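# Shelve the boxes upright, side by side, squared

## Task

Set every box on the shelf standing upright, with the boxes placed close beside one another and lined up roughly parallel to the shelf. Grip or push a box only as firmly as carrying it needs: any box squeezed too hard by a gripper or arm is not counted as placed.

## Robot and tools

Robot: two FANUC CRX-5iA six-joint arms, left_arm and right_arm, each with a two-finger parallel gripper (up to 50 mm open) and a wrist camera: cam_left_wrist and cam_right_wrist, both 896x504 pixels. Calibrated bases: left_arm at (-0.058, +0.445, +0.030) m, right_arm at (-0.056, -0.432, +0.030) m, both nearly unrotated. Loose objects can get a brief random shove now and then.

Frame: every reported hand position, orientation and velocity is in the scene frame. Its origin is at table-top height, halfway between the two nominal bases; +x points out over the table, +y toward left_arm, +z up. Arm names do not match image sides. Reported hand poses may be wrong by a few cm, more at long reach.

Gripper geometry: fingers point along the gripper's +z axis and close along its x axis. end_effector_position is the spot between the pads; fingertips extend 17.5 mm past it. A camera block protrudes about 10 cm from the wrist-roll axis toward the gripper's -y side and rotates with it.

Row layout (used by execute_actions and move): 18 numbers, each in [-1, 1], always for both arms. First 9 are left_arm, last 9 right_arm. Per arm: six joint numbers in the order elbow (J3), wrist pitch (J5), wrist roll (J6), forearm roll (J4), waist (J1), shoulder (J2); then gripper position, force_limit, speed. Joint numbers are offsets, not poses: they are scaled (1.0 = 2.204 rad for waist and shoulder, 2.644 rad for elbow, 3.305 rad for forearm roll, wrist pitch, wrist roll) and count from the Joint targets as they stood when the action began, not from the previous row. Sending the same offset again moves further. Joint ranges in rad: waist ±3.491, shoulder ±3.140, elbow -1.187 to 4.328, forearm roll ±3.316, wrist pitch ±3.140, wrist roll ±3.927; asking more than 0.010 rad beyond one gets the action refused for both arms. Gripper numbers are absolute commands: position +1 = fully open, about -0.65 = pads meet, -1 = close until stopped by an object (use this to grip). force_limit per pad: -1 ≈ 20 N, 0 ≈ 102 N, +1 ≈ 185 N (actual can run ~15 N higher). speed of the gap: -1 = 20 mm/s, 0 = 85, +1 = 150. Both start at +1. To leave a gripper unchanged, repeat the three numbers you last sent; 0 is itself a command. New force_limit or speed only takes effect after a position change of at least 0.01; to soften a grip, open first.

Tools:
- execute_actions(actions, cameras): actions is a list of actions; each action is a list of up to 15 rows, one per 1/30 s control step, and a short list repeats its last row to fill 15 steps. An empty list just reports state. cameras picks images (omitted/null/["all"] = all, [] = none).
- move(target, speed, blend, blocking, cameras): target is one row or a list of up to 15 rows; every row's joint offsets count from the current Joint targets, not from the previous target. Joints travel in step along a path (gripper traces a curve), not avoiding obstacles. speed: rad/s for the joint with the longest way, 0.01 to 3.92, default 0.5, one value or one per target. blend: rad corner rounding per target, default 0. First target's finger numbers are sent at the start; later targets' finger numbers once everything is at rest there. The result adds a move: line (done, off_target, moving, held, fault; limits=held if steps were withheld). blocking=false returns after about 0.5 s while motion continues.
- wait(seconds 0 to 10): arms hold last command.
- stop(): brakes a running move; needs room to stop; fingers keep going.
- zoom_image(camera, region [x0,y0,x1,y1]): enlarges part of the latest image, region at most 504x504 pixels.
- read_manual(section): licence texts only.
- finished_scene(scene): ends the current scene, given its number; irreversible. The boxes must stay correctly placed without the robot.

Result lines: Joint positions, Joint velocities and Joint targets are per arm in the joint order above (rad, rad/s); Joint targets are what your next offsets count from. "within noise" means that arm is still. Tool commands shows current gripper commands. object_status: 0 moving, 1 blocked while opening, 2 blocked while closing (held), 3 reached command or pads met (likely nothing held). Check for 2 after gripping. Opening in mm ≈ (250 - position_measured) × 0.202. Flange force is the outside force along the gripper's own axes, noisy and including held weight; "no reading" means no estimate. "joint sent to its limit" means a joint was clipped at its end; "joint command not followed" means the arm-to-arm clearance check altered targets. MOTOR HOT warns of overheating; OVER-TEMPERATURE FAULT brakes an arm for 30-60 s or more.

Motion limits: joint target speeds cap at 2.62 (waist, shoulder), 3.14 (elbow), 3.93 rad/s (wrist joints), with 0.5 s to accelerate. Targets may lead measured angles by at most 0.895/1.07/1.34 rad, and are scaled back if the gripper would jump over 70 mm. Large offsets may need several actions.

Avoid: contact torque reaching 148 N m (J1-J3) or 37.2 N m (J4-J6), or 150 N net outside force, which halts the arm for 10 s; the arms are stiff, so aiming even slightly past a solid contact can trip this. Fast moves hit harder. If gripping something fixed after a fault, release before moving. To stop pressing, command targets back past the measured positions. Never let the arms collide or let a gripper close on the other arm's fingers. Don't drop boxes, release them while moving, slam them, or leave anything off the table. Holding loads or stretched poses heats motors.

Each tool is called after "Emit:" as name(argument=value, ...) on one line, values as JSON.

## Session

Emit:
execute_actions(actions=[])

Scene clock: 0.00 s.
left_arm: end_effector_position=(+0.4872, +0.8258, +0.1905) position_measured=3 object_status=3 end_effector_quat_wxyz=(+0.240, +0.500, +0.770, -0.316) | right_arm: end_effector_position=(+0.3550, +0.0780, +0.3481) position_measured=3 object_status=3 end_effector_quat_wxyz=(-0.443, +0.411, +0.797, +0.018)
Joint names: [elbow, wrist pitch, wrist roll, forearm roll, waist, shoulder]
Joint positions: left_arm=[0.949 -2.068 -0.48 0.523 1.001 1.093] | right_arm=[1.124 -2.088 -0.471 -0.997 0.645 0.793]
Joint velocities: within noise
Flange force (N): no reading
Joint targets: left_arm=[0.949 -2.068 -0.480 0.523 1.001 1.093] | right_arm=[1.124 -2.088 -0.471 -0.997 0.645 0.793]
Tool commands: left_gripper/position=+1.0 left_gripper/force_limit=+1.0 left_gripper/speed=+1.0 right_gripper/position=+1.0 right_gripper/force_limit=+1.0 right_gripper/speed=+1.0

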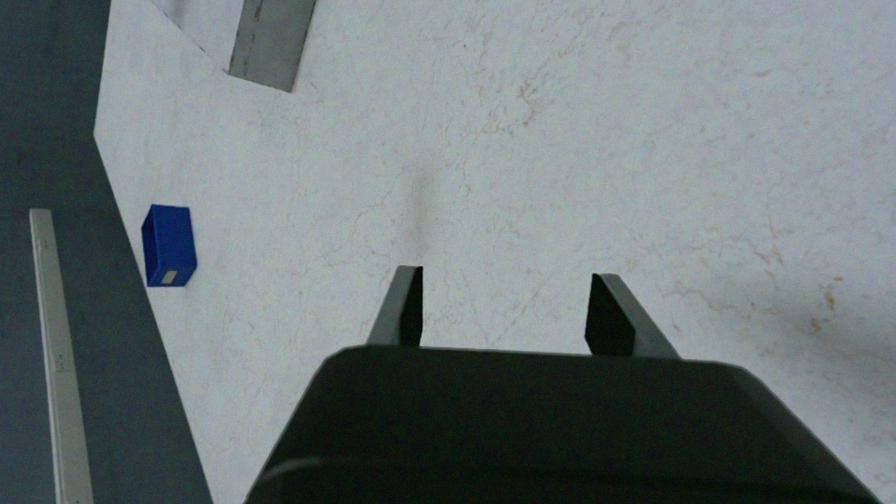

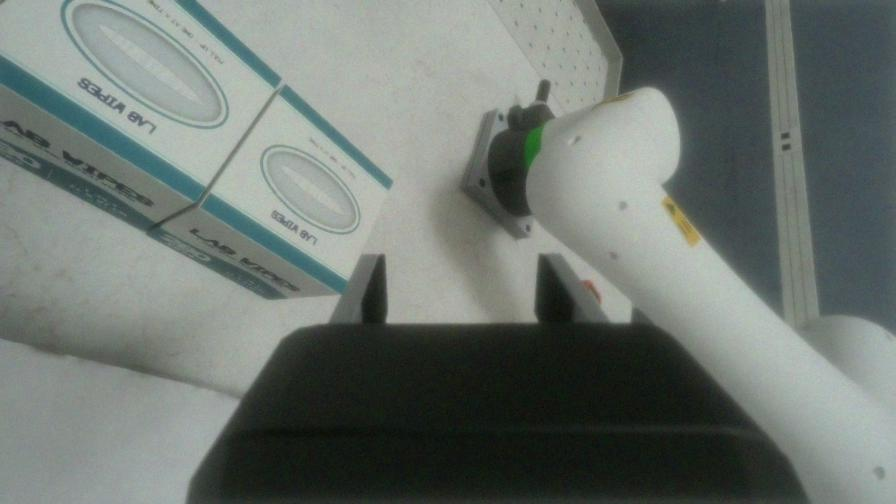

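Emit:
move(target=[0,0,0,0,0,0,1,1,1,-0.0431,0.0021,-0.1737,0.3017,0.1815,-0.1329,1,1,1], speed=0.8)

Scene clock: 27.57 s.
left_arm: end_effector_position=(+0.4872, +0.8258, +0.1905) position_measured=3 object_status=3 end_effector_quat_wxyz=(+0.240, +0.500, +0.770, -0.316) | right_arm: end_effector_position=(+0.3425, -0.0018, +0.4700) position_measured=3 object_status=3 end_effector_quat_wxyz=(+0.000, +0.707, +0.708, +0.000)
Joint names: [elbow, wrist pitch, wrist roll, forearm roll, waist, shoulder]
Joint positions: left_arm=[0.949 -2.068 -0.48 0.523 1.001 1.093] | right_arm=[1.01 -2.081 -1.045 0 1.045 0.5]
Joint velocities: within noise
Flange force (N): no reading
Joint targets: left_arm=[0.949 -2.068 -0.480 0.523 1.001 1.093] | right_arm=[1.010 -2.081 -1.045 0.000 1.045 0.500]
move: done

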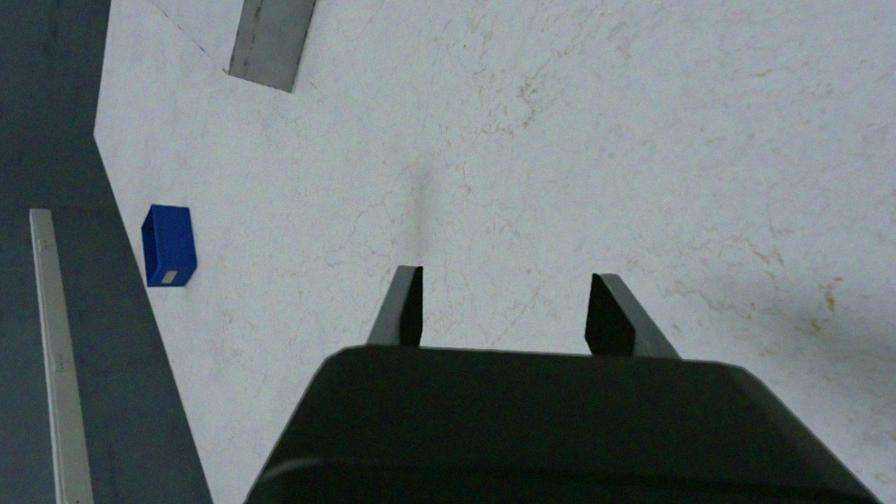

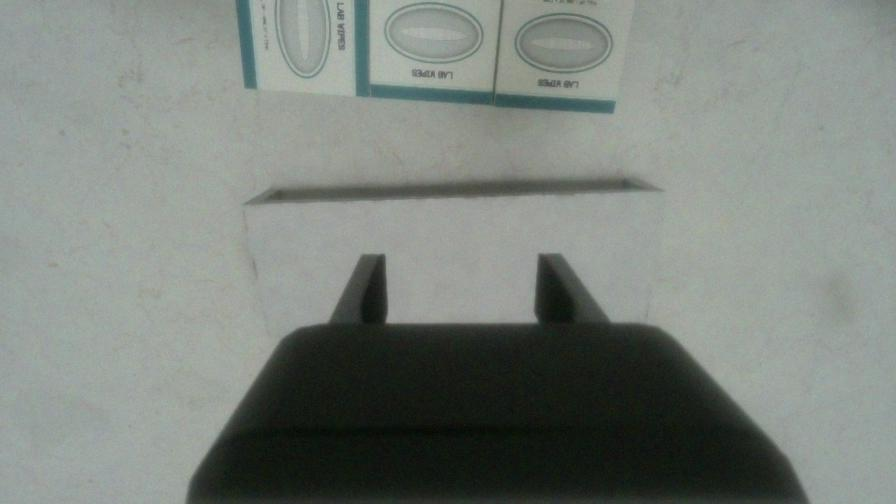

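Emit:
zoom_image(camera="cam_right_wrist", region=[230, 0, 680, 253])

Emit:
zoom_image(camera="cam_left_wrist", region=[100, 0, 350, 140])

Scaled by 1.120 from the camera's 896x504 image, which has a finer 1280x720 frame.

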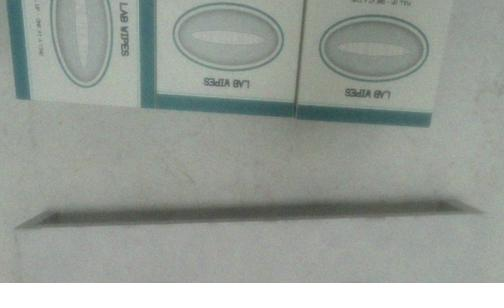

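Scaled by 2.016 from the camera's 896x504 image, which has a finer 1280x720 frame.

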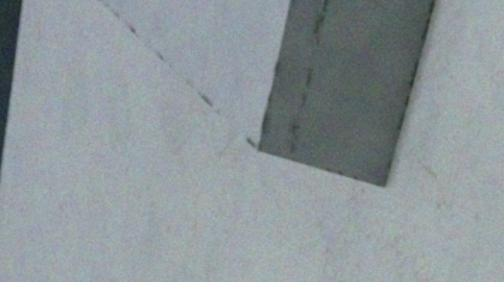

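Emit:
move(target=[0,0,0,0,0,0,1,1,1,-0.6067,0.4847,-0.6344,0,-0.0658,-0.4415,1,1,1], speed=1.0, cameras=["cam_right_wrist"])

Scene clock: 49.60 s.
left_arm: end_effector_position=(+0.4872, +0.8258, +0.1905) position_measured=3 object_status=3 end_effector_quat_wxyz=(+0.240, +0.500, +0.770, -0.316) | right_arm: end_effector_position=(+0.3556, -0.1205, +0.3500) position_measured=3 object_status=3 end_effector_quat_wxyz=(-0.440, +0.836, -0.290, +0.153)
Joint names: [elbow, wrist pitch, wrist roll, forearm roll, waist, shoulder]
Joint positions: left_arm=[0.949 -2.068 -0.48 0.523 1.001 1.093] | right_arm=[-0.594 -0.479 -3.142 0 0.9 -0.473]
Joint velocities: within noise
Flange force (N): no reading
Joint targets: left_arm=[0.949 -2.068 -0.480 0.523 1.001 1.093] | right_arm=[-0.594 -0.479 -3.142 0.000 0.900 -0.473]
move: done
Images, in order (width x height): cam_right_wrist 896x504.

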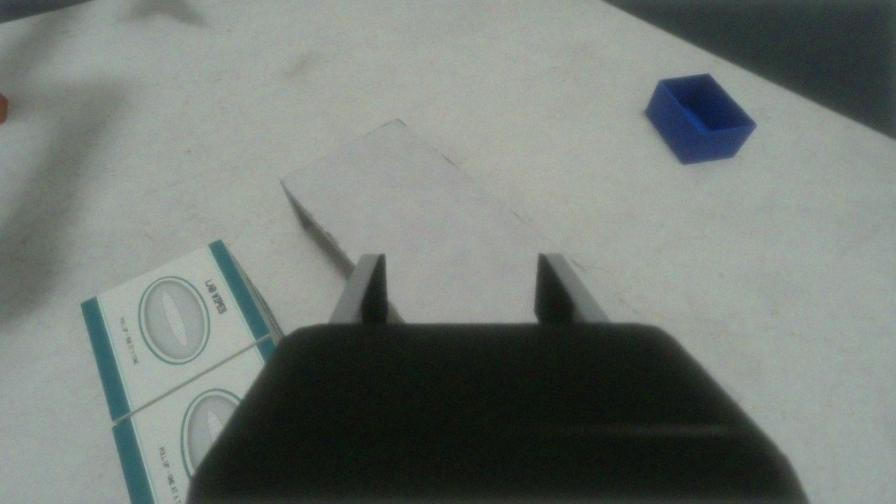

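Emit:
move(target=[[0,0,0,0,0,0,1,1,1,0,-0.2402,1.1228,0.4194,0.25,0.033,1,1,1],[0,0,0,0,0,0,1,1,1,-0.073,-0.2402,1.1228,0.4194,0.3044,0.3247,1,1,1]], speed=1.0, blend=0.1, cameras=["cam_right_wrist"])

every number of target 1 of 2 must lie in its column's range; nothing of the call was run
Scene clock: 70.93 s.
left_arm: end_effector_position=(+0.4872, +0.8258, +0.1905) position_measured=3 object_status=3 end_effector_quat_wxyz=(+0.240, +0.500, +0.770, -0.316) | right_arm: end_effector_position=(+0.3556, -0.1205, +0.3500) position_measured=3 object_status=3 end_effector_quat_wxyz=(-0.440, +0.836, -0.290, +0.153)
Joint names: [elbow, wrist pitch, wrist roll, forearm roll, waist, shoulder]
Joint positions: left_arm=[0.949 -2.068 -0.48 0.523 1.001 1.093] | right_arm=[-0.594 -0.479 -3.142 0 0.9 -0.473]
Joint velocities: within noise
Flange force (N): no reading
Joint targets: left_arm=[0.949 -2.068 -0.480 0.523 1.001 1.093] | right_arm=[-0.594 -0.479 -3.142 0.000 0.900 -0.473]
Tool commands: left_gripper/position=+1.0 left_gripper/force_limit=+1.0 left_gripper/speed=+1.0 right_gripper/position=+1.0 right_gripper/force_limit=+1.0 right_gripper/speed=+1.0

Emit:
move(target=[[0,0,0,0,0,0,1,1,1,0,-0.2402,1,0.4194,0.25,0.033,1,1,1],[0,0,0,0,0,0,1,1,1,-0.073,-0.2402,1,0.4194,0.3044,0.3247,1,1,1]], speed=1.0, blend=0.1, cameras=["cam_right_wrist"])

Scene clock: 77.77 s.
left_arm: end_effector_position=(+0.4872, +0.8258, +0.1905) position_measured=3 object_status=3 end_effector_quat_wxyz=(+0.240, +0.500, +0.770, -0.316) | right_arm: end_effector_position=(+0.2623, -0.0014, +0.2026) position_measured=3 object_status=3 end_effector_quat_wxyz=(+0.479, -0.452, +0.683, -0.315)
Joint names: [elbow, wrist pitch, wrist roll, forearm roll, waist, shoulder]
Joint positions: left_arm=[0.949 -2.068 -0.48 0.523 1.001 1.093] | right_arm=[-0.787 -1.273 0.164 1.387 1.571 0.243]
Joint velocities: within noise
Flange force (N): left_arm=no reading | right_arm=[3.5 -1.2 2.7]
Joint targets: left_arm=[0.949 -2.068 -0.480 0.523 1.001 1.093] | right_arm=[-0.787 -1.273 0.164 1.387 1.571 0.243]
move: done
Images, in order (width x height): cam_right_wrist 896x504.

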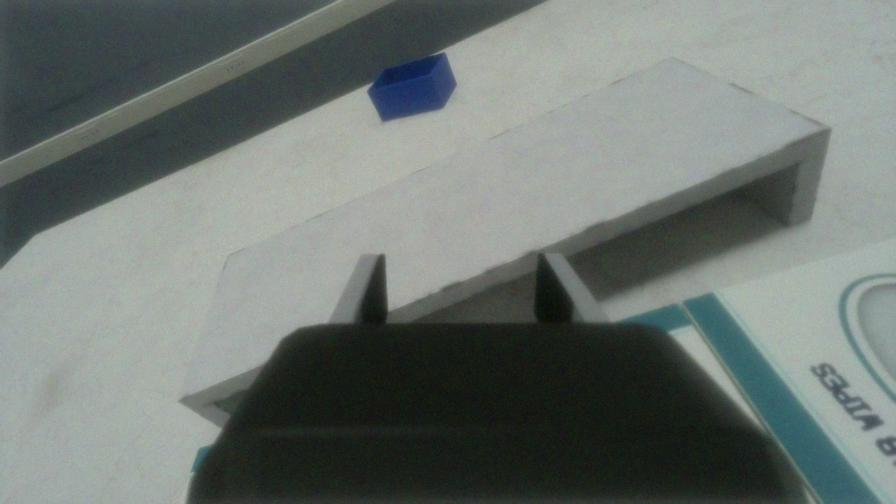

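Emit:
move(target=[-0.17,0.535,-0.218,-0.34,-0.091,-0.36,1,1,1,0.482,-0.2284,-0.4218,-0.4197,-0.1547,-0.0966,1,1,1], speed=1.2)

Scene clock: 108.97 s.
left_arm: end_effector_position=(+0.5876, +1.0259, +0.6044) position_measured=3 object_status=3 end_effector_quat_wxyz=(-0.384, +0.674, +0.264, +0.572) | right_arm: end_effector_position=(+0.1986, -0.0995, +0.4999) position_measured=3 object_status=3 end_effector_quat_wxyz=(+0.000, +0.707, +0.708, +0.000)
Joint names: [elbow, wrist pitch, wrist roll, forearm roll, waist, shoulder]
Joint positions: left_arm=[0.5 -0.3 -1.2 -0.601 0.8 0.3] | right_arm=[0.487 -2.028 -1.231 -0.001 1.23 0.03]
Joint velocities: within noise
Flange force (N): left_arm=[-0.8 5.1 -1.2] | right_arm=[-4.3 -0.4 7.3]
Joint targets: left_arm=[0.500 -0.300 -1.200 -0.601 0.800 0.300] | right_arm=[0.487 -2.028 -1.231 -0.001 1.230 0.030]
move: done

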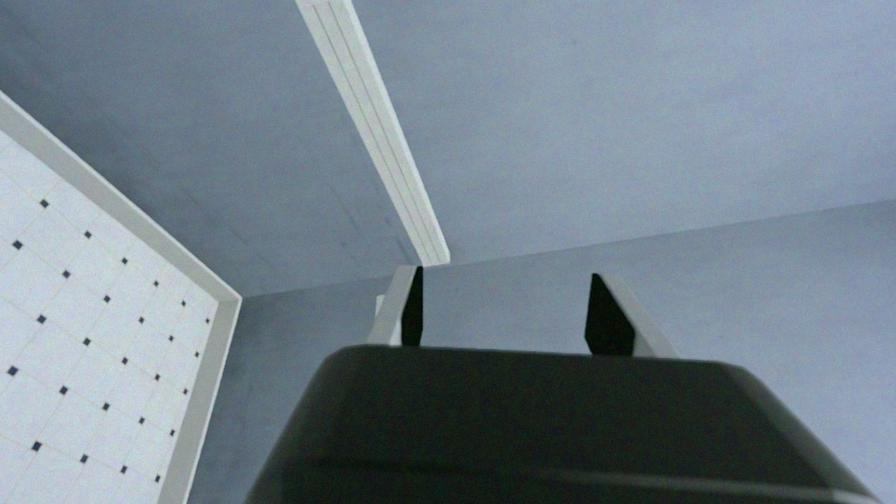

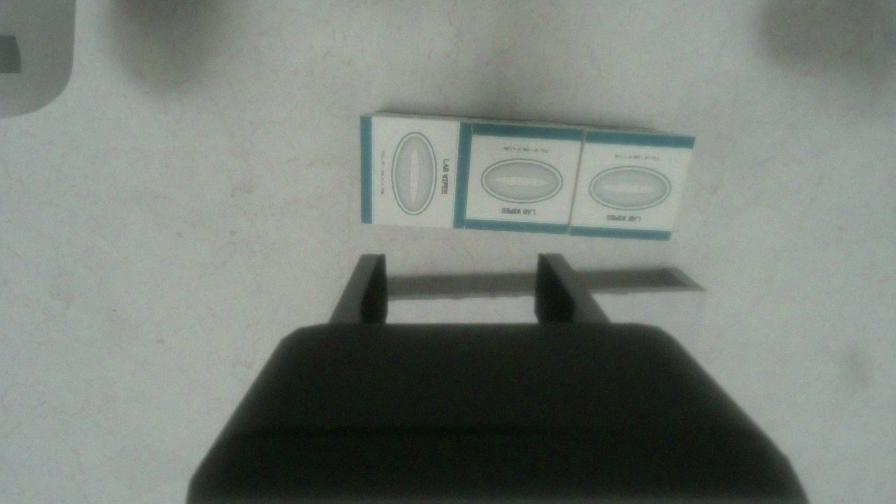

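Emit:
zoom_image(camera="cam_right_wrist", region=[340, 80, 720, 300])

Scaled by 1.326 from the camera's 896x504 image, which has a finer 1280x720 frame.

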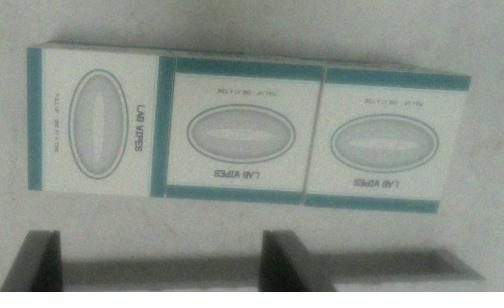

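Emit:
move(target=[-0.3177,0.5673,-0.2342,-0.4079,-0.2967,-0.123,1,1,1,0,0,0,0,0,0,1,1,1], speed=1.2)

Scene clock: 134.47 s.
left_arm: end_effector_position=(+0.2997, +0.2491, +0.2490) position_measured=3 object_status=3 end_effector_quat_wxyz=(+0.001, +0.005, +0.819, -0.573) | right_arm: end_effector_position=(+0.1986, -0.0995, +0.4999) position_measured=3 object_status=3 end_effector_quat_wxyz=(+0.000, +0.707, +0.708, +0.000)
Joint names: [elbow, wrist pitch, wrist roll, forearm roll, waist, shoulder]
Joint positions: left_arm=[-0.34 1.575 -1.975 -1.949 0.147 0.029] | right_arm=[0.487 -2.028 -1.231 -0.001 1.23 0.03]
Joint velocities: within noise
Flange force (N): left_arm=[-0.5 -0.6 3.3] | right_arm=[-4.2 -0.7 7.6]
Joint targets: left_arm=[-0.340 1.575 -1.975 -1.949 0.147 0.029] | right_arm=[0.487 -2.028 -1.231 -0.001 1.230 0.030]
move: done

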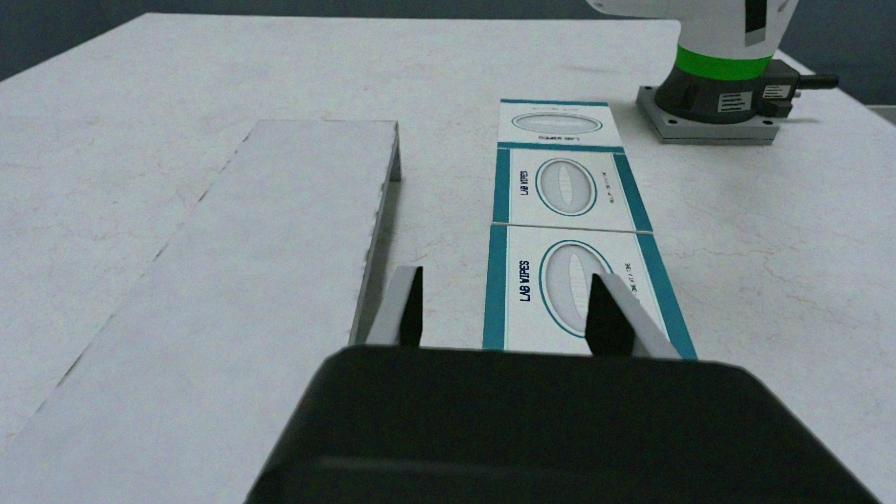

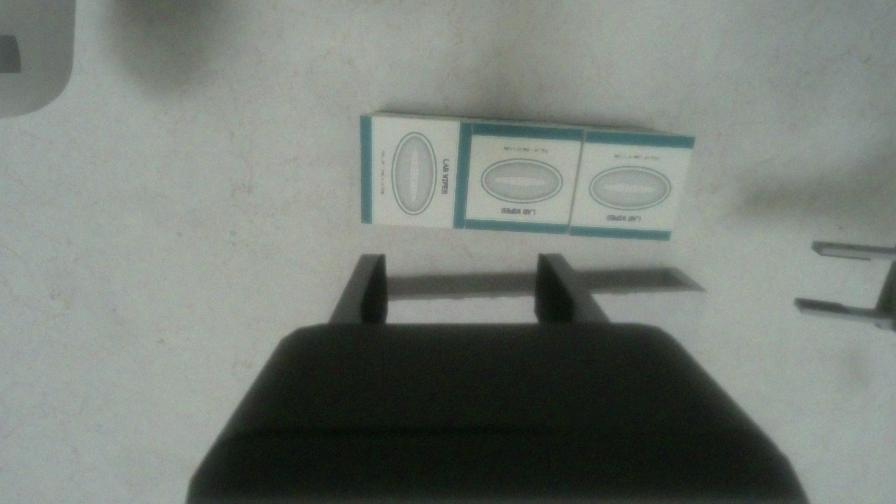

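Emit:
move(target=[0.2812,-0.9635,0.7887,0.5897,-0.3515,0.1524,1,1,1,-0.1085,0.6136,0.675,0.4753,-0.422,-0.1044,1,1,1], speed=1.4)

Scene clock: 228.80 s.
left_arm: end_effector_position=(+0.3300, -0.0005, +0.3000) position_measured=3 object_status=3 end_effector_quat_wxyz=(+0.000, +0.707, +0.707, +0.000) | right_arm: end_effector_position=(+0.4722, -0.2672, +1.0266) position_measured=3 object_status=3 end_effector_quat_wxyz=(+0.783, -0.335, +0.439, -0.285)
Joint names: [elbow, wrist pitch, wrist roll, forearm roll, waist, shoulder]
Joint positions: left_arm=[0.403 -1.61 0.632 0 -0.628 0.365] | right_arm=[0.2 0 1.001 1.571 0.3 -0.2]
Joint velocities: within noise
Flange force (N): left_arm=[-1.7 -3.3 1.1] | right_arm=no reading
Joint targets: left_arm=[0.403 -1.610 0.632 0.000 -0.628 0.365] | right_arm=[0.200 0.000 1.001 1.571 0.300 -0.200]
move: done

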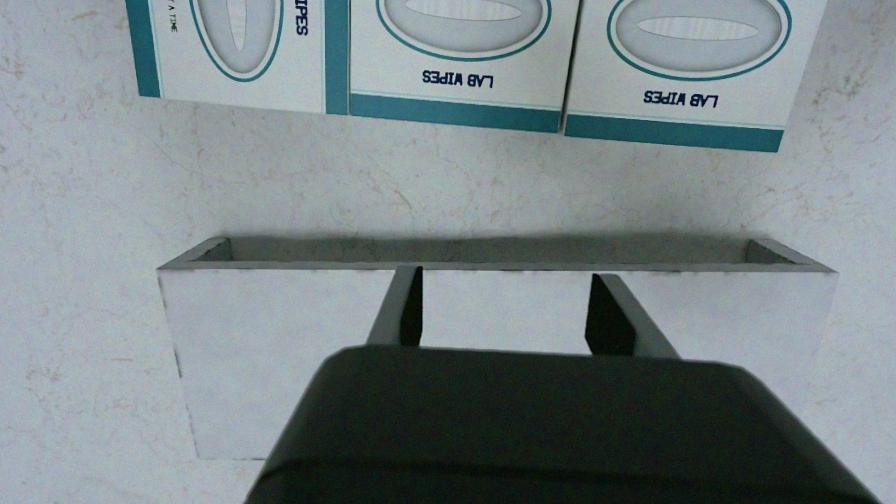

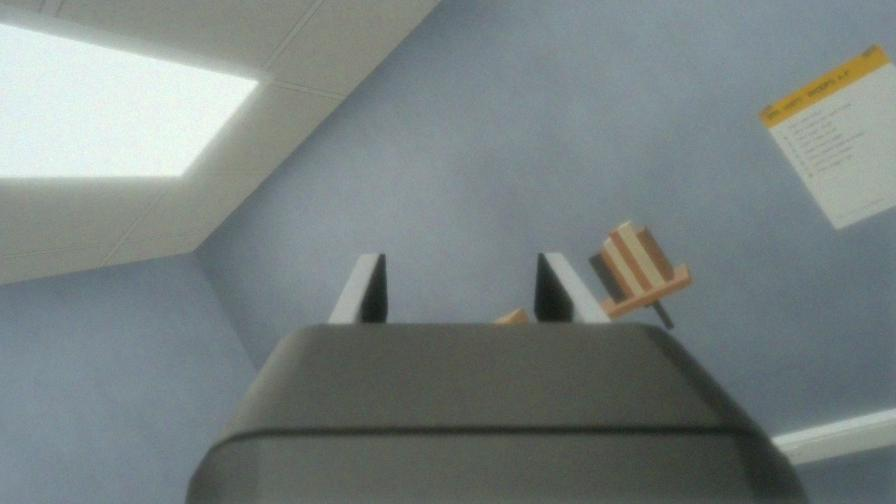

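Emit:
move(target=[-0.3044,0.0411,-0.6514,0,0.2642,-0.3041,-1,-0.8,-0.5,-0.2331,0.4479,-0.7802,0.4752,-0.1339,-0.0571,-1,-0.8,-0.5], speed=1.2)

Scene clock: 272.93 s.
left_arm: end_effector_position=(+0.2403, +0.2995, +0.2501) position_measured=251 object_status=3 end_effector_quat_wxyz=(+0.000, +1.000, +0.000, +0.000) | right_arm: end_effector_position=(+0.2397, -0.2997, +0.2501) position_measured=251 object_status=3 end_effector_quat_wxyz=(+0.000, +0.000, +1.000, +0.000)
Joint names: [elbow, wrist pitch, wrist roll, forearm roll, waist, shoulder]
Joint positions: left_arm=[-0.402 -1.474 -1.521 0 -0.046 -0.305] | right_arm=[-0.416 1.481 -1.578 3.141 0.005 -0.326]
Joint velocities: within noise
Flange force (N): left_arm=[-0.9 3.7 0.2] | right_arm=[3.1 -4.9 4.0]
Joint targets: left_arm=[-0.402 -1.474 -1.521 0.000 -0.046 -0.305] | right_arm=[-0.416 1.481 -1.578 3.141 0.005 -0.326]
move: done

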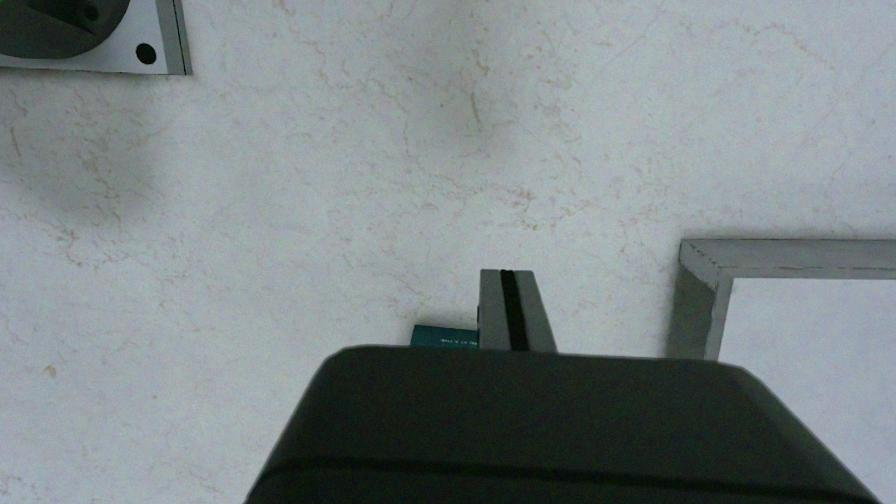

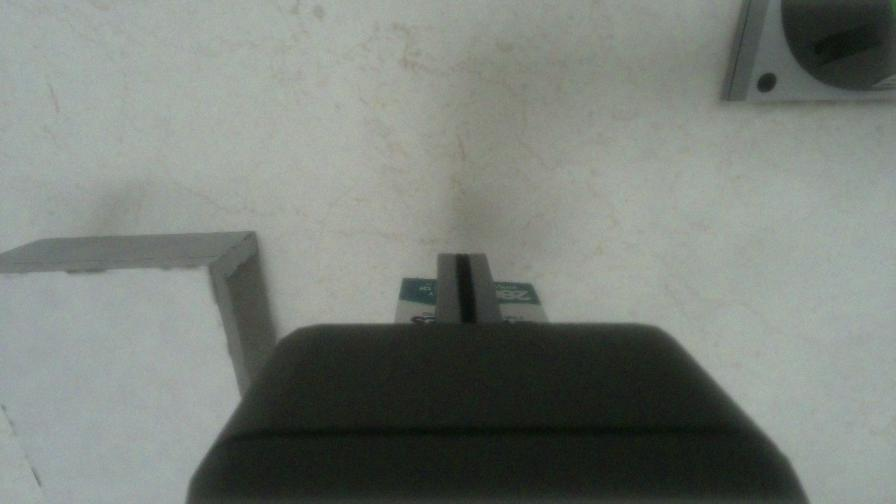

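Emit:
move(target=[0.1815,0.0076,0.006,0,-0.0088,0.229,-1,-0.8,-0.5,0.1801,-0.0107,-0.0112,0,0.0168,0.2319,-1,-0.8,-0.5], speed=0.8)

Scene clock: 289.10 s.
left_arm: end_effector_position=(+0.4403, +0.2797, +0.2504) position_measured=251 object_status=3 end_effector_quat_wxyz=(+0.000, +1.000, +0.000, +0.001) | right_arm: end_effector_position=(+0.4397, -0.2799, +0.2498) position_measured=251 object_status=3 end_effector_quat_wxyz=(+0.000, +0.001, +1.000, +0.000)
Joint names: [elbow, wrist pitch, wrist roll, forearm roll, waist, shoulder]
Joint positions: left_arm=[0.078 -1.449 -1.501 0 -0.065 0.199] | right_arm=[0.06 1.445 -1.615 3.141 0.042 0.185]
Joint velocities: within noise
Flange force (N): left_arm=[0.9 3.1 0.5] | right_arm=[5.0 -3.2 3.5]
Joint targets: left_arm=[0.078 -1.449 -1.501 0.000 -0.065 0.199] | right_arm=[0.060 1.445 -1.615 3.141 0.042 0.185]
move: done

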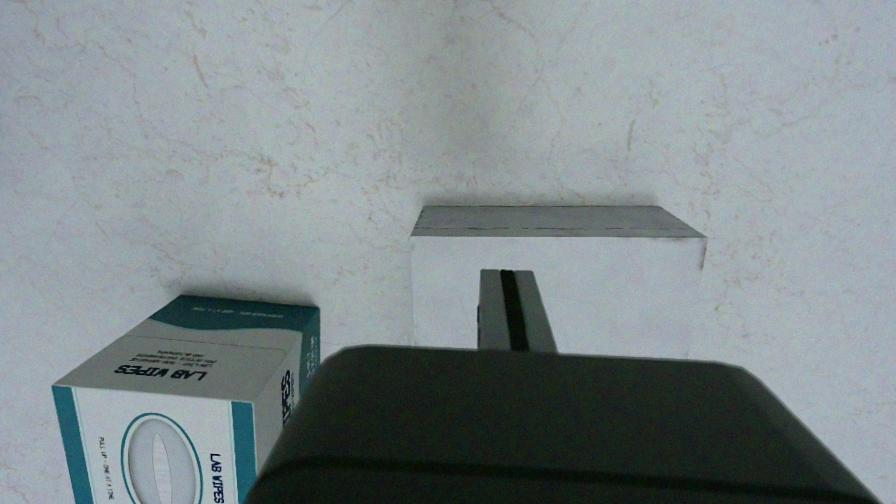

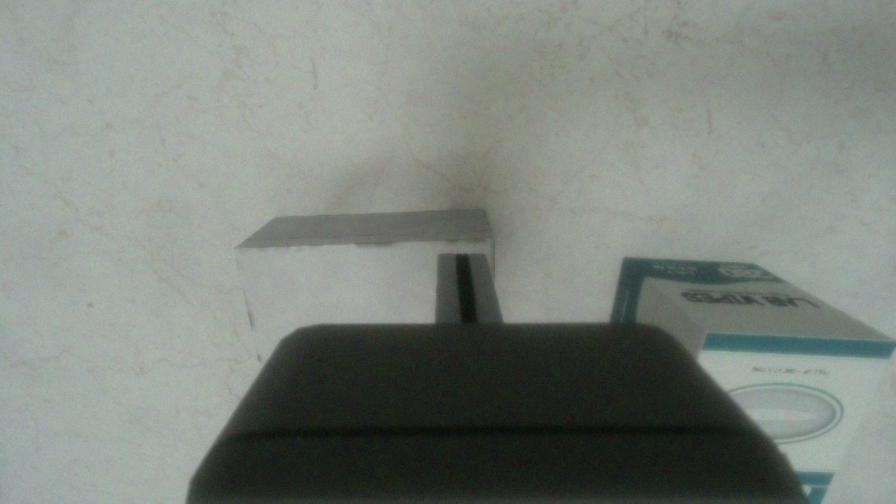

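Emit:
move(target=[-0.23275,0.11561,0.07259,0,-0.12486,-0.10572,-1,-0.8,-0.5,-0.26889,-0.11067,-0.04949,0,0.05838,-0.15638,-1,-0.8,-0.5], speed=0.6)

Scene clock: 320.57 s.
left_arm: end_effector_position=(+0.2401, +0.1996, +0.1027) position_measured=251 object_status=3 end_effector_quat_wxyz=(+0.000, +1.000, -0.017, +0.000) | right_arm: end_effector_position=(+0.2307, -0.2498, +0.1023) position_measured=251 object_status=3 end_effector_quat_wxyz=(+0.000, +0.018, +1.000, +0.000)
Joint names: [elbow, wrist pitch, wrist roll, forearm roll, waist, shoulder]
Joint positions: left_arm=[-0.537 -1.067 -1.261 0 -0.34 -0.034] | right_arm=[-0.651 1.08 -1.779 3.141 0.171 -0.159]
Joint velocities: within noise
Flange force (N): left_arm=[-1.3 3.6 -0.9] | right_arm=[2.0 -4.7 1.3]
Joint targets: left_arm=[-0.537 -1.067 -1.261 0.000 -0.340 -0.034] | right_arm=[-0.651 1.080 -1.779 3.141 0.171 -0.159]
move: done

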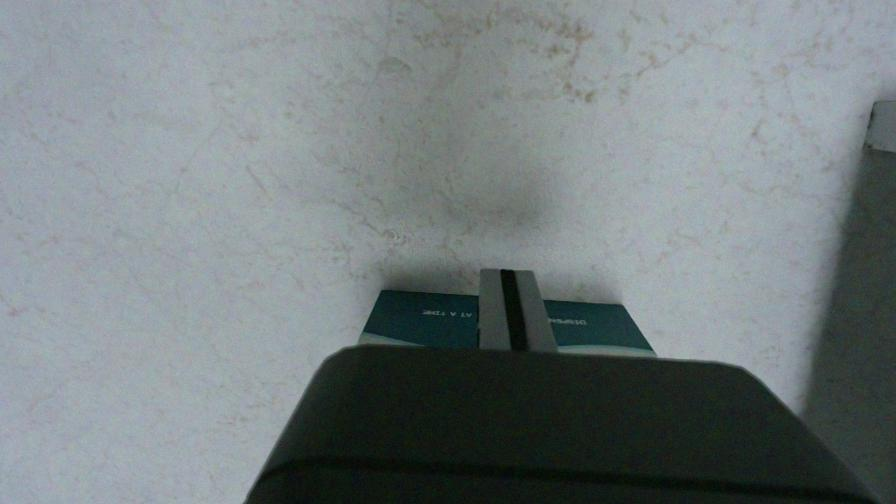

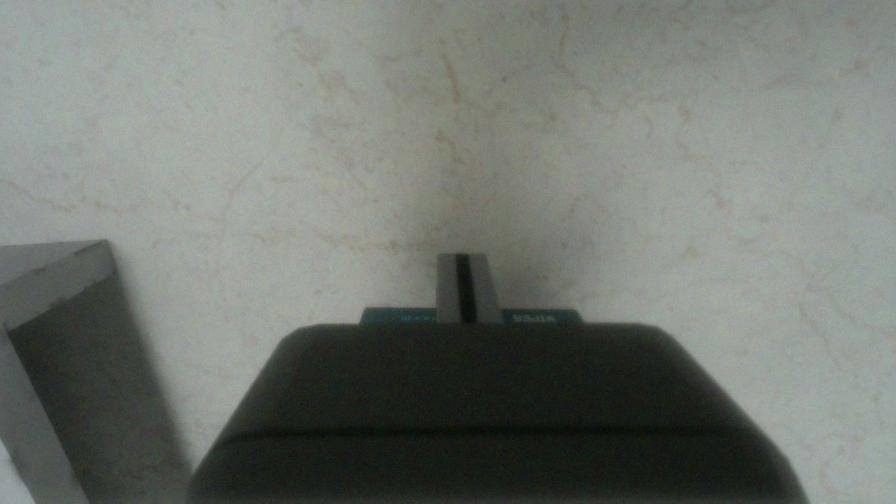

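Emit:
move(target=[0.01186,0.00015,0.00735,0,-0.01556,0.01446,-1,-0.8,-0.5,0.00654,-0.00115,-0.02284,0,0.02972,0.00957,-1,-0.8,-0.5], speed=0.1)

Scene clock: 340.93 s.
left_arm: end_effector_position=(+0.2435, +0.1848, +0.1027) position_measured=251 object_status=3 end_effector_quat_wxyz=(+0.000, +1.000, -0.022, +0.000) | right_arm: end_effector_position=(+0.2257, -0.2296, +0.1021) position_measured=251 object_status=3 end_effector_quat_wxyz=(+0.000, +0.023, +1.000, +0.000)
Joint names: [elbow, wrist pitch, wrist roll, forearm roll, waist, shoulder]
Joint positions: left_arm=[-0.506 -1.066 -1.237 0 -0.375 -0.002] | right_arm=[-0.634 1.076 -1.854 3.141 0.236 -0.138]
Joint velocities: within noise
Flange force (N): left_arm=[-1.2 2.7 -2.1] | right_arm=[2.2 -4.3 2.0]
Joint targets: left_arm=[-0.506 -1.066 -1.237 0.000 -0.375 -0.002] | right_arm=[-0.634 1.076 -1.854 3.141 0.236 -0.138]
move: done

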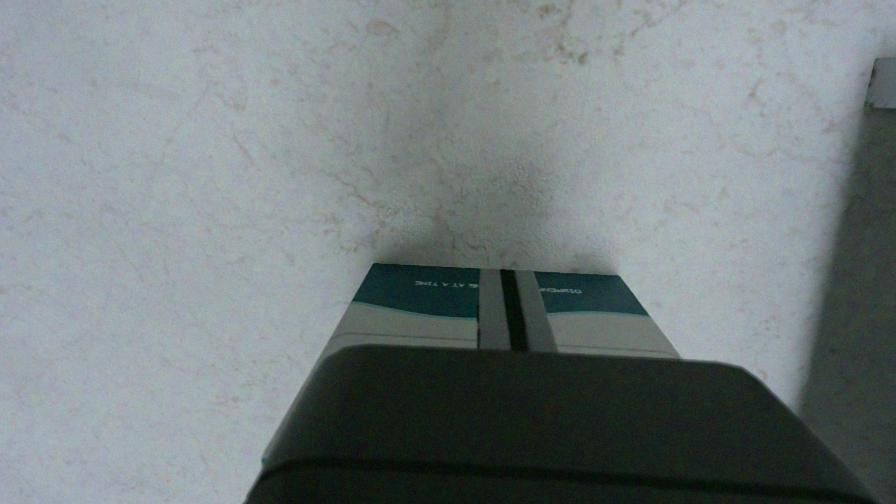

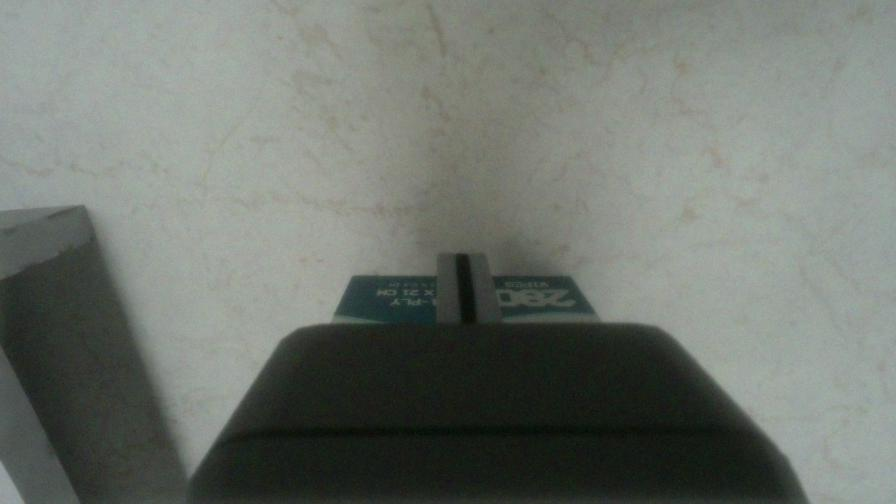

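Emit:
move(target=[0.00393,0,0.00448,0,-0.00672,0.00468,-1,-0.8,-0.5,0.00884,-0.00097,-0.01413,0,0.02119,0.01201,-1,-0.8,-0.5], speed=0.06)

Scene clock: 347.10 s.
left_arm: end_effector_position=(+0.2436, +0.1787, +0.1028) position_measured=251 object_status=3 end_effector_quat_wxyz=(+0.000, +1.000, -0.022, +0.000) | right_arm: end_effector_position=(+0.2257, -0.2138, +0.1023) position_measured=251 object_status=3 end_effector_quat_wxyz=(+0.000, +0.023, +1.000, +0.000)
Joint names: [elbow, wrist pitch, wrist roll, forearm roll, waist, shoulder]
Joint positions: left_arm=[-0.495 -1.066 -1.222 0 -0.389 0.008] | right_arm=[-0.61 1.073 -1.901 3.141 0.283 -0.112]
Joint velocities: within noise
Flange force (N): left_arm=[-1.6 3.8 -1.0] | right_arm=[2.2 -4.4 1.5]
Joint targets: left_arm=[-0.495 -1.066 -1.222 0.000 -0.389 0.008] | right_arm=[-0.610 1.073 -1.901 3.141 0.283 -0.112]
move: done

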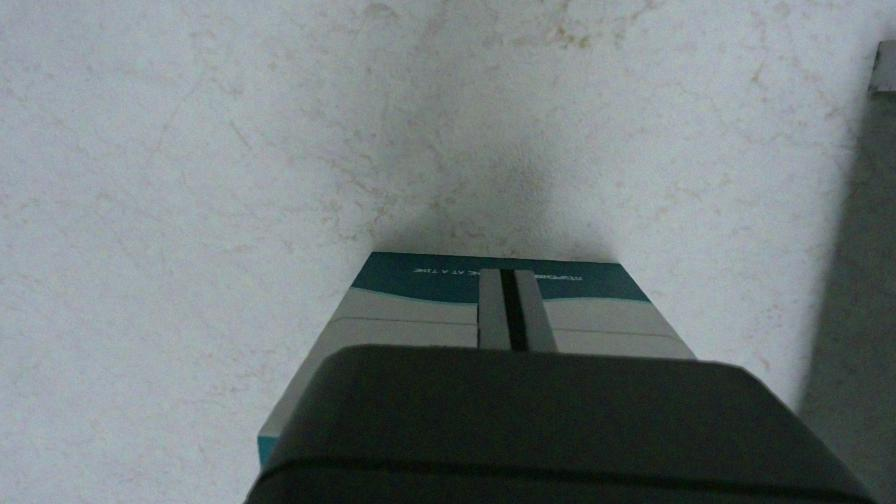

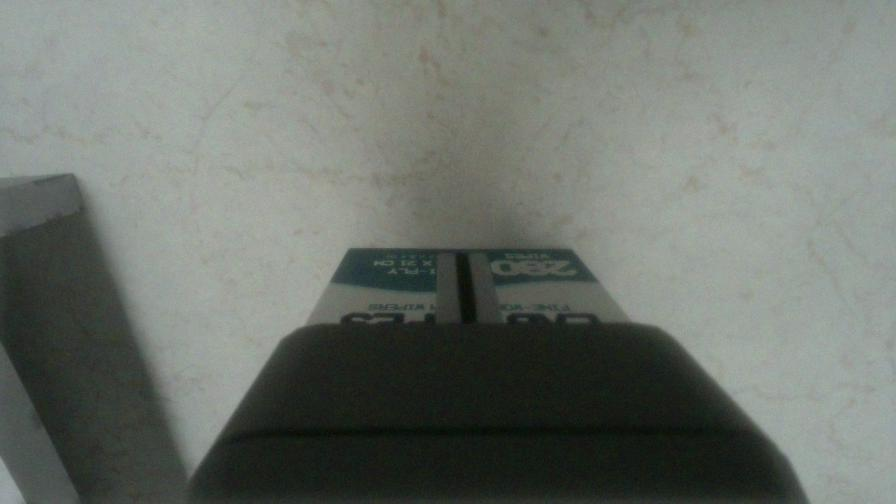

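Emit:
move(target=[0.00131,0,0.00149,0,-0.00223,0.00156,-1,-0.8,-0.5,0.00227,-0.00023,-0.00347,0,0.00521,0.00303,-1,-0.8,-0.5], speed=0.03)

Scene clock: 350.27 s.
left_arm: end_effector_position=(+0.2436, +0.1767, +0.1028) position_measured=251 object_status=3 end_effector_quat_wxyz=(+0.000, +1.000, -0.022, +0.000) | right_arm: end_effector_position=(+0.2257, -0.2098, +0.1023) position_measured=251 object_status=3 end_effector_quat_wxyz=(+0.000, +0.023, +1.000, +0.000)
Joint names: [elbow, wrist pitch, wrist roll, forearm roll, waist, shoulder]
Joint positions: left_arm=[-0.492 -1.066 -1.217 0 -0.394 0.012] | right_arm=[-0.604 1.072 -1.913 3.141 0.295 -0.105]
Joint velocities: within noise
Flange force (N): left_arm=[-1.8 3.8 0.0] | right_arm=[2.3 -5.5 1.8]
Joint targets: left_arm=[-0.492 -1.066 -1.217 0.000 -0.394 0.012] | right_arm=[-0.604 1.072 -1.913 3.141 0.295 -0.105]
move: done

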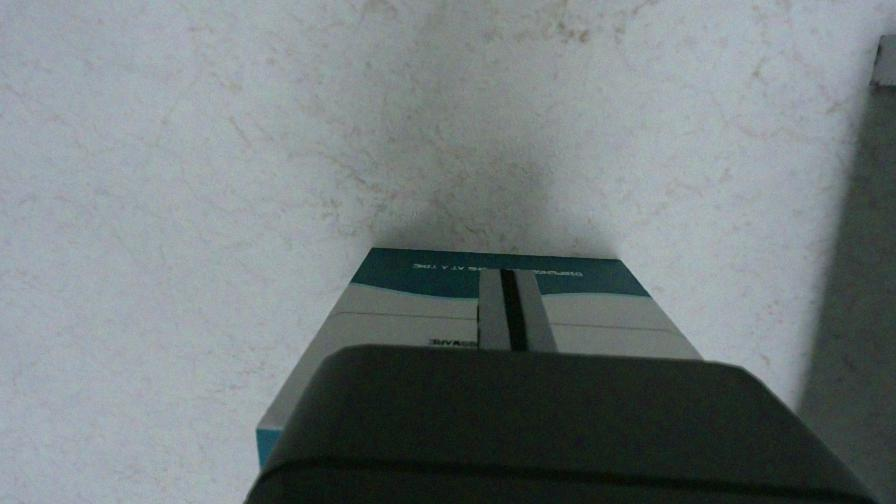

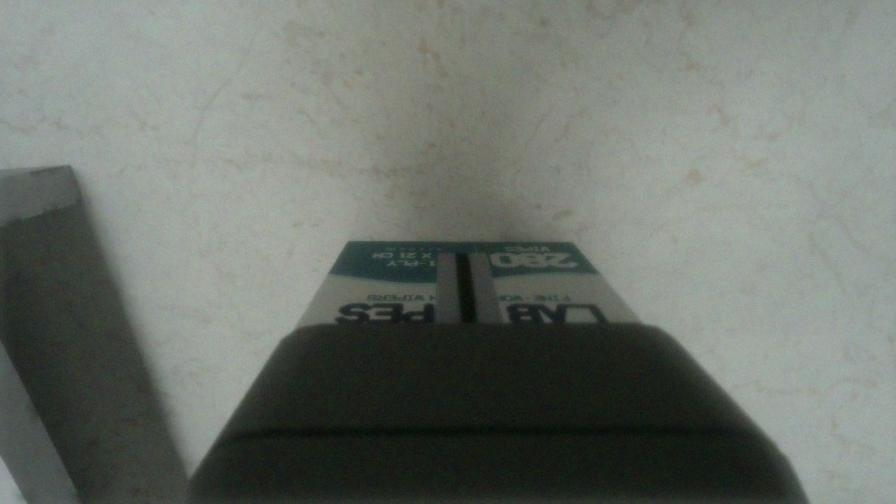

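Emit:
move(target=[0.00131,0,0.00149,0,-0.00223,0.00156,-1,-0.8,-0.5,0.00113,-0.00011,-0.00174,0,0.0026,0.00152,-1,-0.8,-0.5], speed=0.03, cameras=[])

Emit:
move(target=[0.00131,0,0.00149,0,-0.00223,0.00156,-1,-0.8,-0.5,0.00113,-0.00011,-0.00174,0,0.0026,0.00152,-1,-0.8,-0.5], speed=0.03, cameras=[])

Scene clock: 353.07 s.
left_arm: end_effector_position=(+0.2436, +0.1746, +0.1027) position_measured=251 object_status=3 end_effector_quat_wxyz=(+0.000, +1.000, -0.022, +0.001) | right_arm: end_effector_position=(+0.2257, -0.2078, +0.1024) position_measured=251 object_status=3 end_effector_quat_wxyz=(+0.000, +0.023, +1.000, +0.000)
Joint names: [elbow, wrist pitch, wrist roll, forearm roll, waist, shoulder]
Joint positions: left_arm=[-0.488 -1.066 -1.212 0 -0.399 0.015] | right_arm=[-0.601 1.071 -1.918 3.141 0.3 -0.102]
Joint velocities: within noise
Flange force (N): left_arm=[-1.0 3.1 -1.0] | right_arm=[1.7 -5.4 2.4]
Joint targets: left_arm=[-0.488 -1.066 -1.212 0.000 -0.399 0.015] | right_arm=[-0.601 1.071 -1.918 3.141 0.300 -0.102]
move: done
No camera images: "cameras" was empty.

Scene clock: 353.77 s.
left_arm: end_effector_position=(+0.2435, +0.1726, +0.1027) position_measured=251 object_status=3 end_effector_quat_wxyz=(+0.000, +1.000, -0.022, +0.001) | right_arm: end_effector_position=(+0.2256, -0.2058, +0.1024) position_measured=251 object_status=3 end_effector_quat_wxyz=(+0.000, +0.023, +1.000, +0.000)
Joint names: [elbow, wrist pitch, wrist roll, forearm roll, waist, shoulder]
Joint positions: left_arm=[-0.485 -1.066 -1.207 0 -0.404 0.019] | right_arm=[-0.598 1.071 -1.924 3.141 0.306 -0.099]
Joint velocities: within noise
Flange force (N): left_arm=[-2.1 0.7 0.2] | right_arm=[1.8 -5.1 1.7]
Joint targets: left_arm=[-0.485 -1.066 -1.207 0.000 -0.404 0.019] | right_arm=[-0.598 1.071 -1.924 3.141 0.306 -0.099]
move: done
No camera images: "cameras" was empty.

Emit:
move(target=[0,0,0,0,0,0,-1,-0.8,-0.5,0.00113,-0.00011,-0.00174,0,0.0026,0.00152,-1,-0.8,-0.5], speed=0.03, cameras=["cam_right_wrist"])

Scene clock: 357.03 s.
left_arm: end_effector_position=(+0.2435, +0.1726, +0.1027) position_measured=251 object_status=3 end_effector_quat_wxyz=(+0.000, +1.000, -0.022, +0.001) | right_arm: end_effector_position=(+0.2255, -0.2038, +0.1023) position_measured=251 object_status=3 end_effector_quat_wxyz=(+0.000, +0.023, +1.000, +0.000)
Joint names: [elbow, wrist pitch, wrist roll, forearm roll, waist, shoulder]
Joint positions: left_arm=[-0.485 -1.066 -1.207 0 -0.404 0.019] | right_arm=[-0.595 1.071 -1.93 3.141 0.312 -0.095]
Joint velocities: within noise
Flange force (N): left_arm=[-1.5 -3.5 -1.0] | right_arm=[2.0 -14.9 0.5]
Joint targets: left_arm=[-0.485 -1.066 -1.207 0.000 -0.404 0.019] | right_arm=[-0.595 1.071 -1.930 3.141 0.312 -0.095]
move: done
Images, in order (width x height): cam_right_wrist 896x504.

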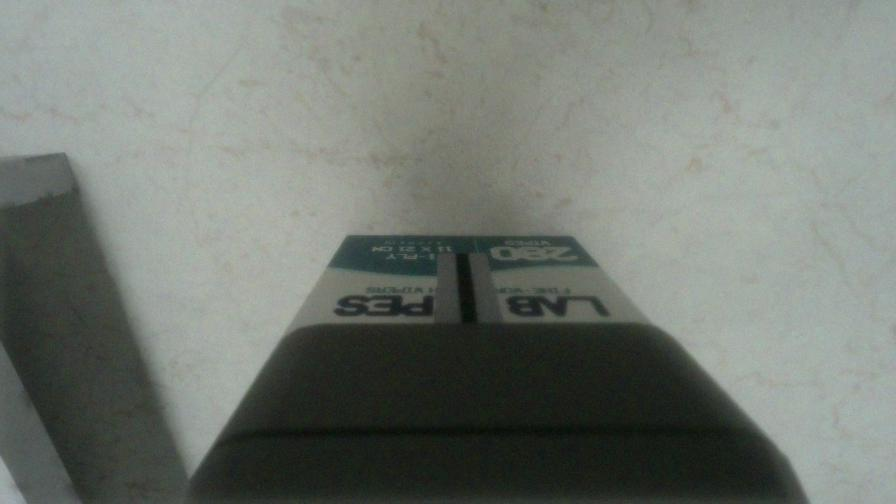

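Emit:
move(target=[0,0,0,0,0,0,-1,-0.8,-0.5,0.00028,-0.00003,-0.00043,0,0.00065,0.00038,-1,-0.8,-0.5], speed=0.02, cameras=["cam_left_wrist"])

Scene clock: 359.67 s.
left_arm: end_effector_position=(+0.2435, +0.1726, +0.1027) position_measured=251 object_status=3 end_effector_quat_wxyz=(+0.000, +1.000, -0.022, +0.001) | right_arm: end_effector_position=(+0.2255, -0.2033, +0.1023) position_measured=251 object_status=3 end_effector_quat_wxyz=(+0.000, +0.023, +1.000, +0.000)
Joint names: [elbow, wrist pitch, wrist roll, forearm roll, waist, shoulder]
Joint positions: left_arm=[-0.485 -1.066 -1.207 0 -0.404 0.019] | right_arm=[-0.595 1.071 -1.931 3.141 0.313 -0.094]
Joint velocities: within noise
Flange force (N): left_arm=[-0.8 -5.4 -1.3] | right_arm=[1.8 -14.7 0.7]
Joint targets: left_arm=[-0.485 -1.066 -1.207 0.000 -0.404 0.019] | right_arm=[-0.595 1.071 -1.931 3.141 0.313 -0.094]
move: done
Images, in order (width x height): cam_left_wrist 896x504.

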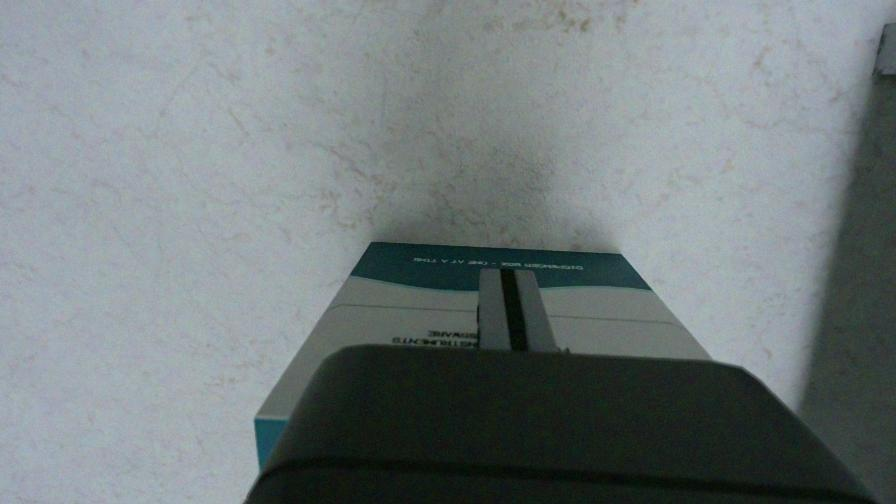

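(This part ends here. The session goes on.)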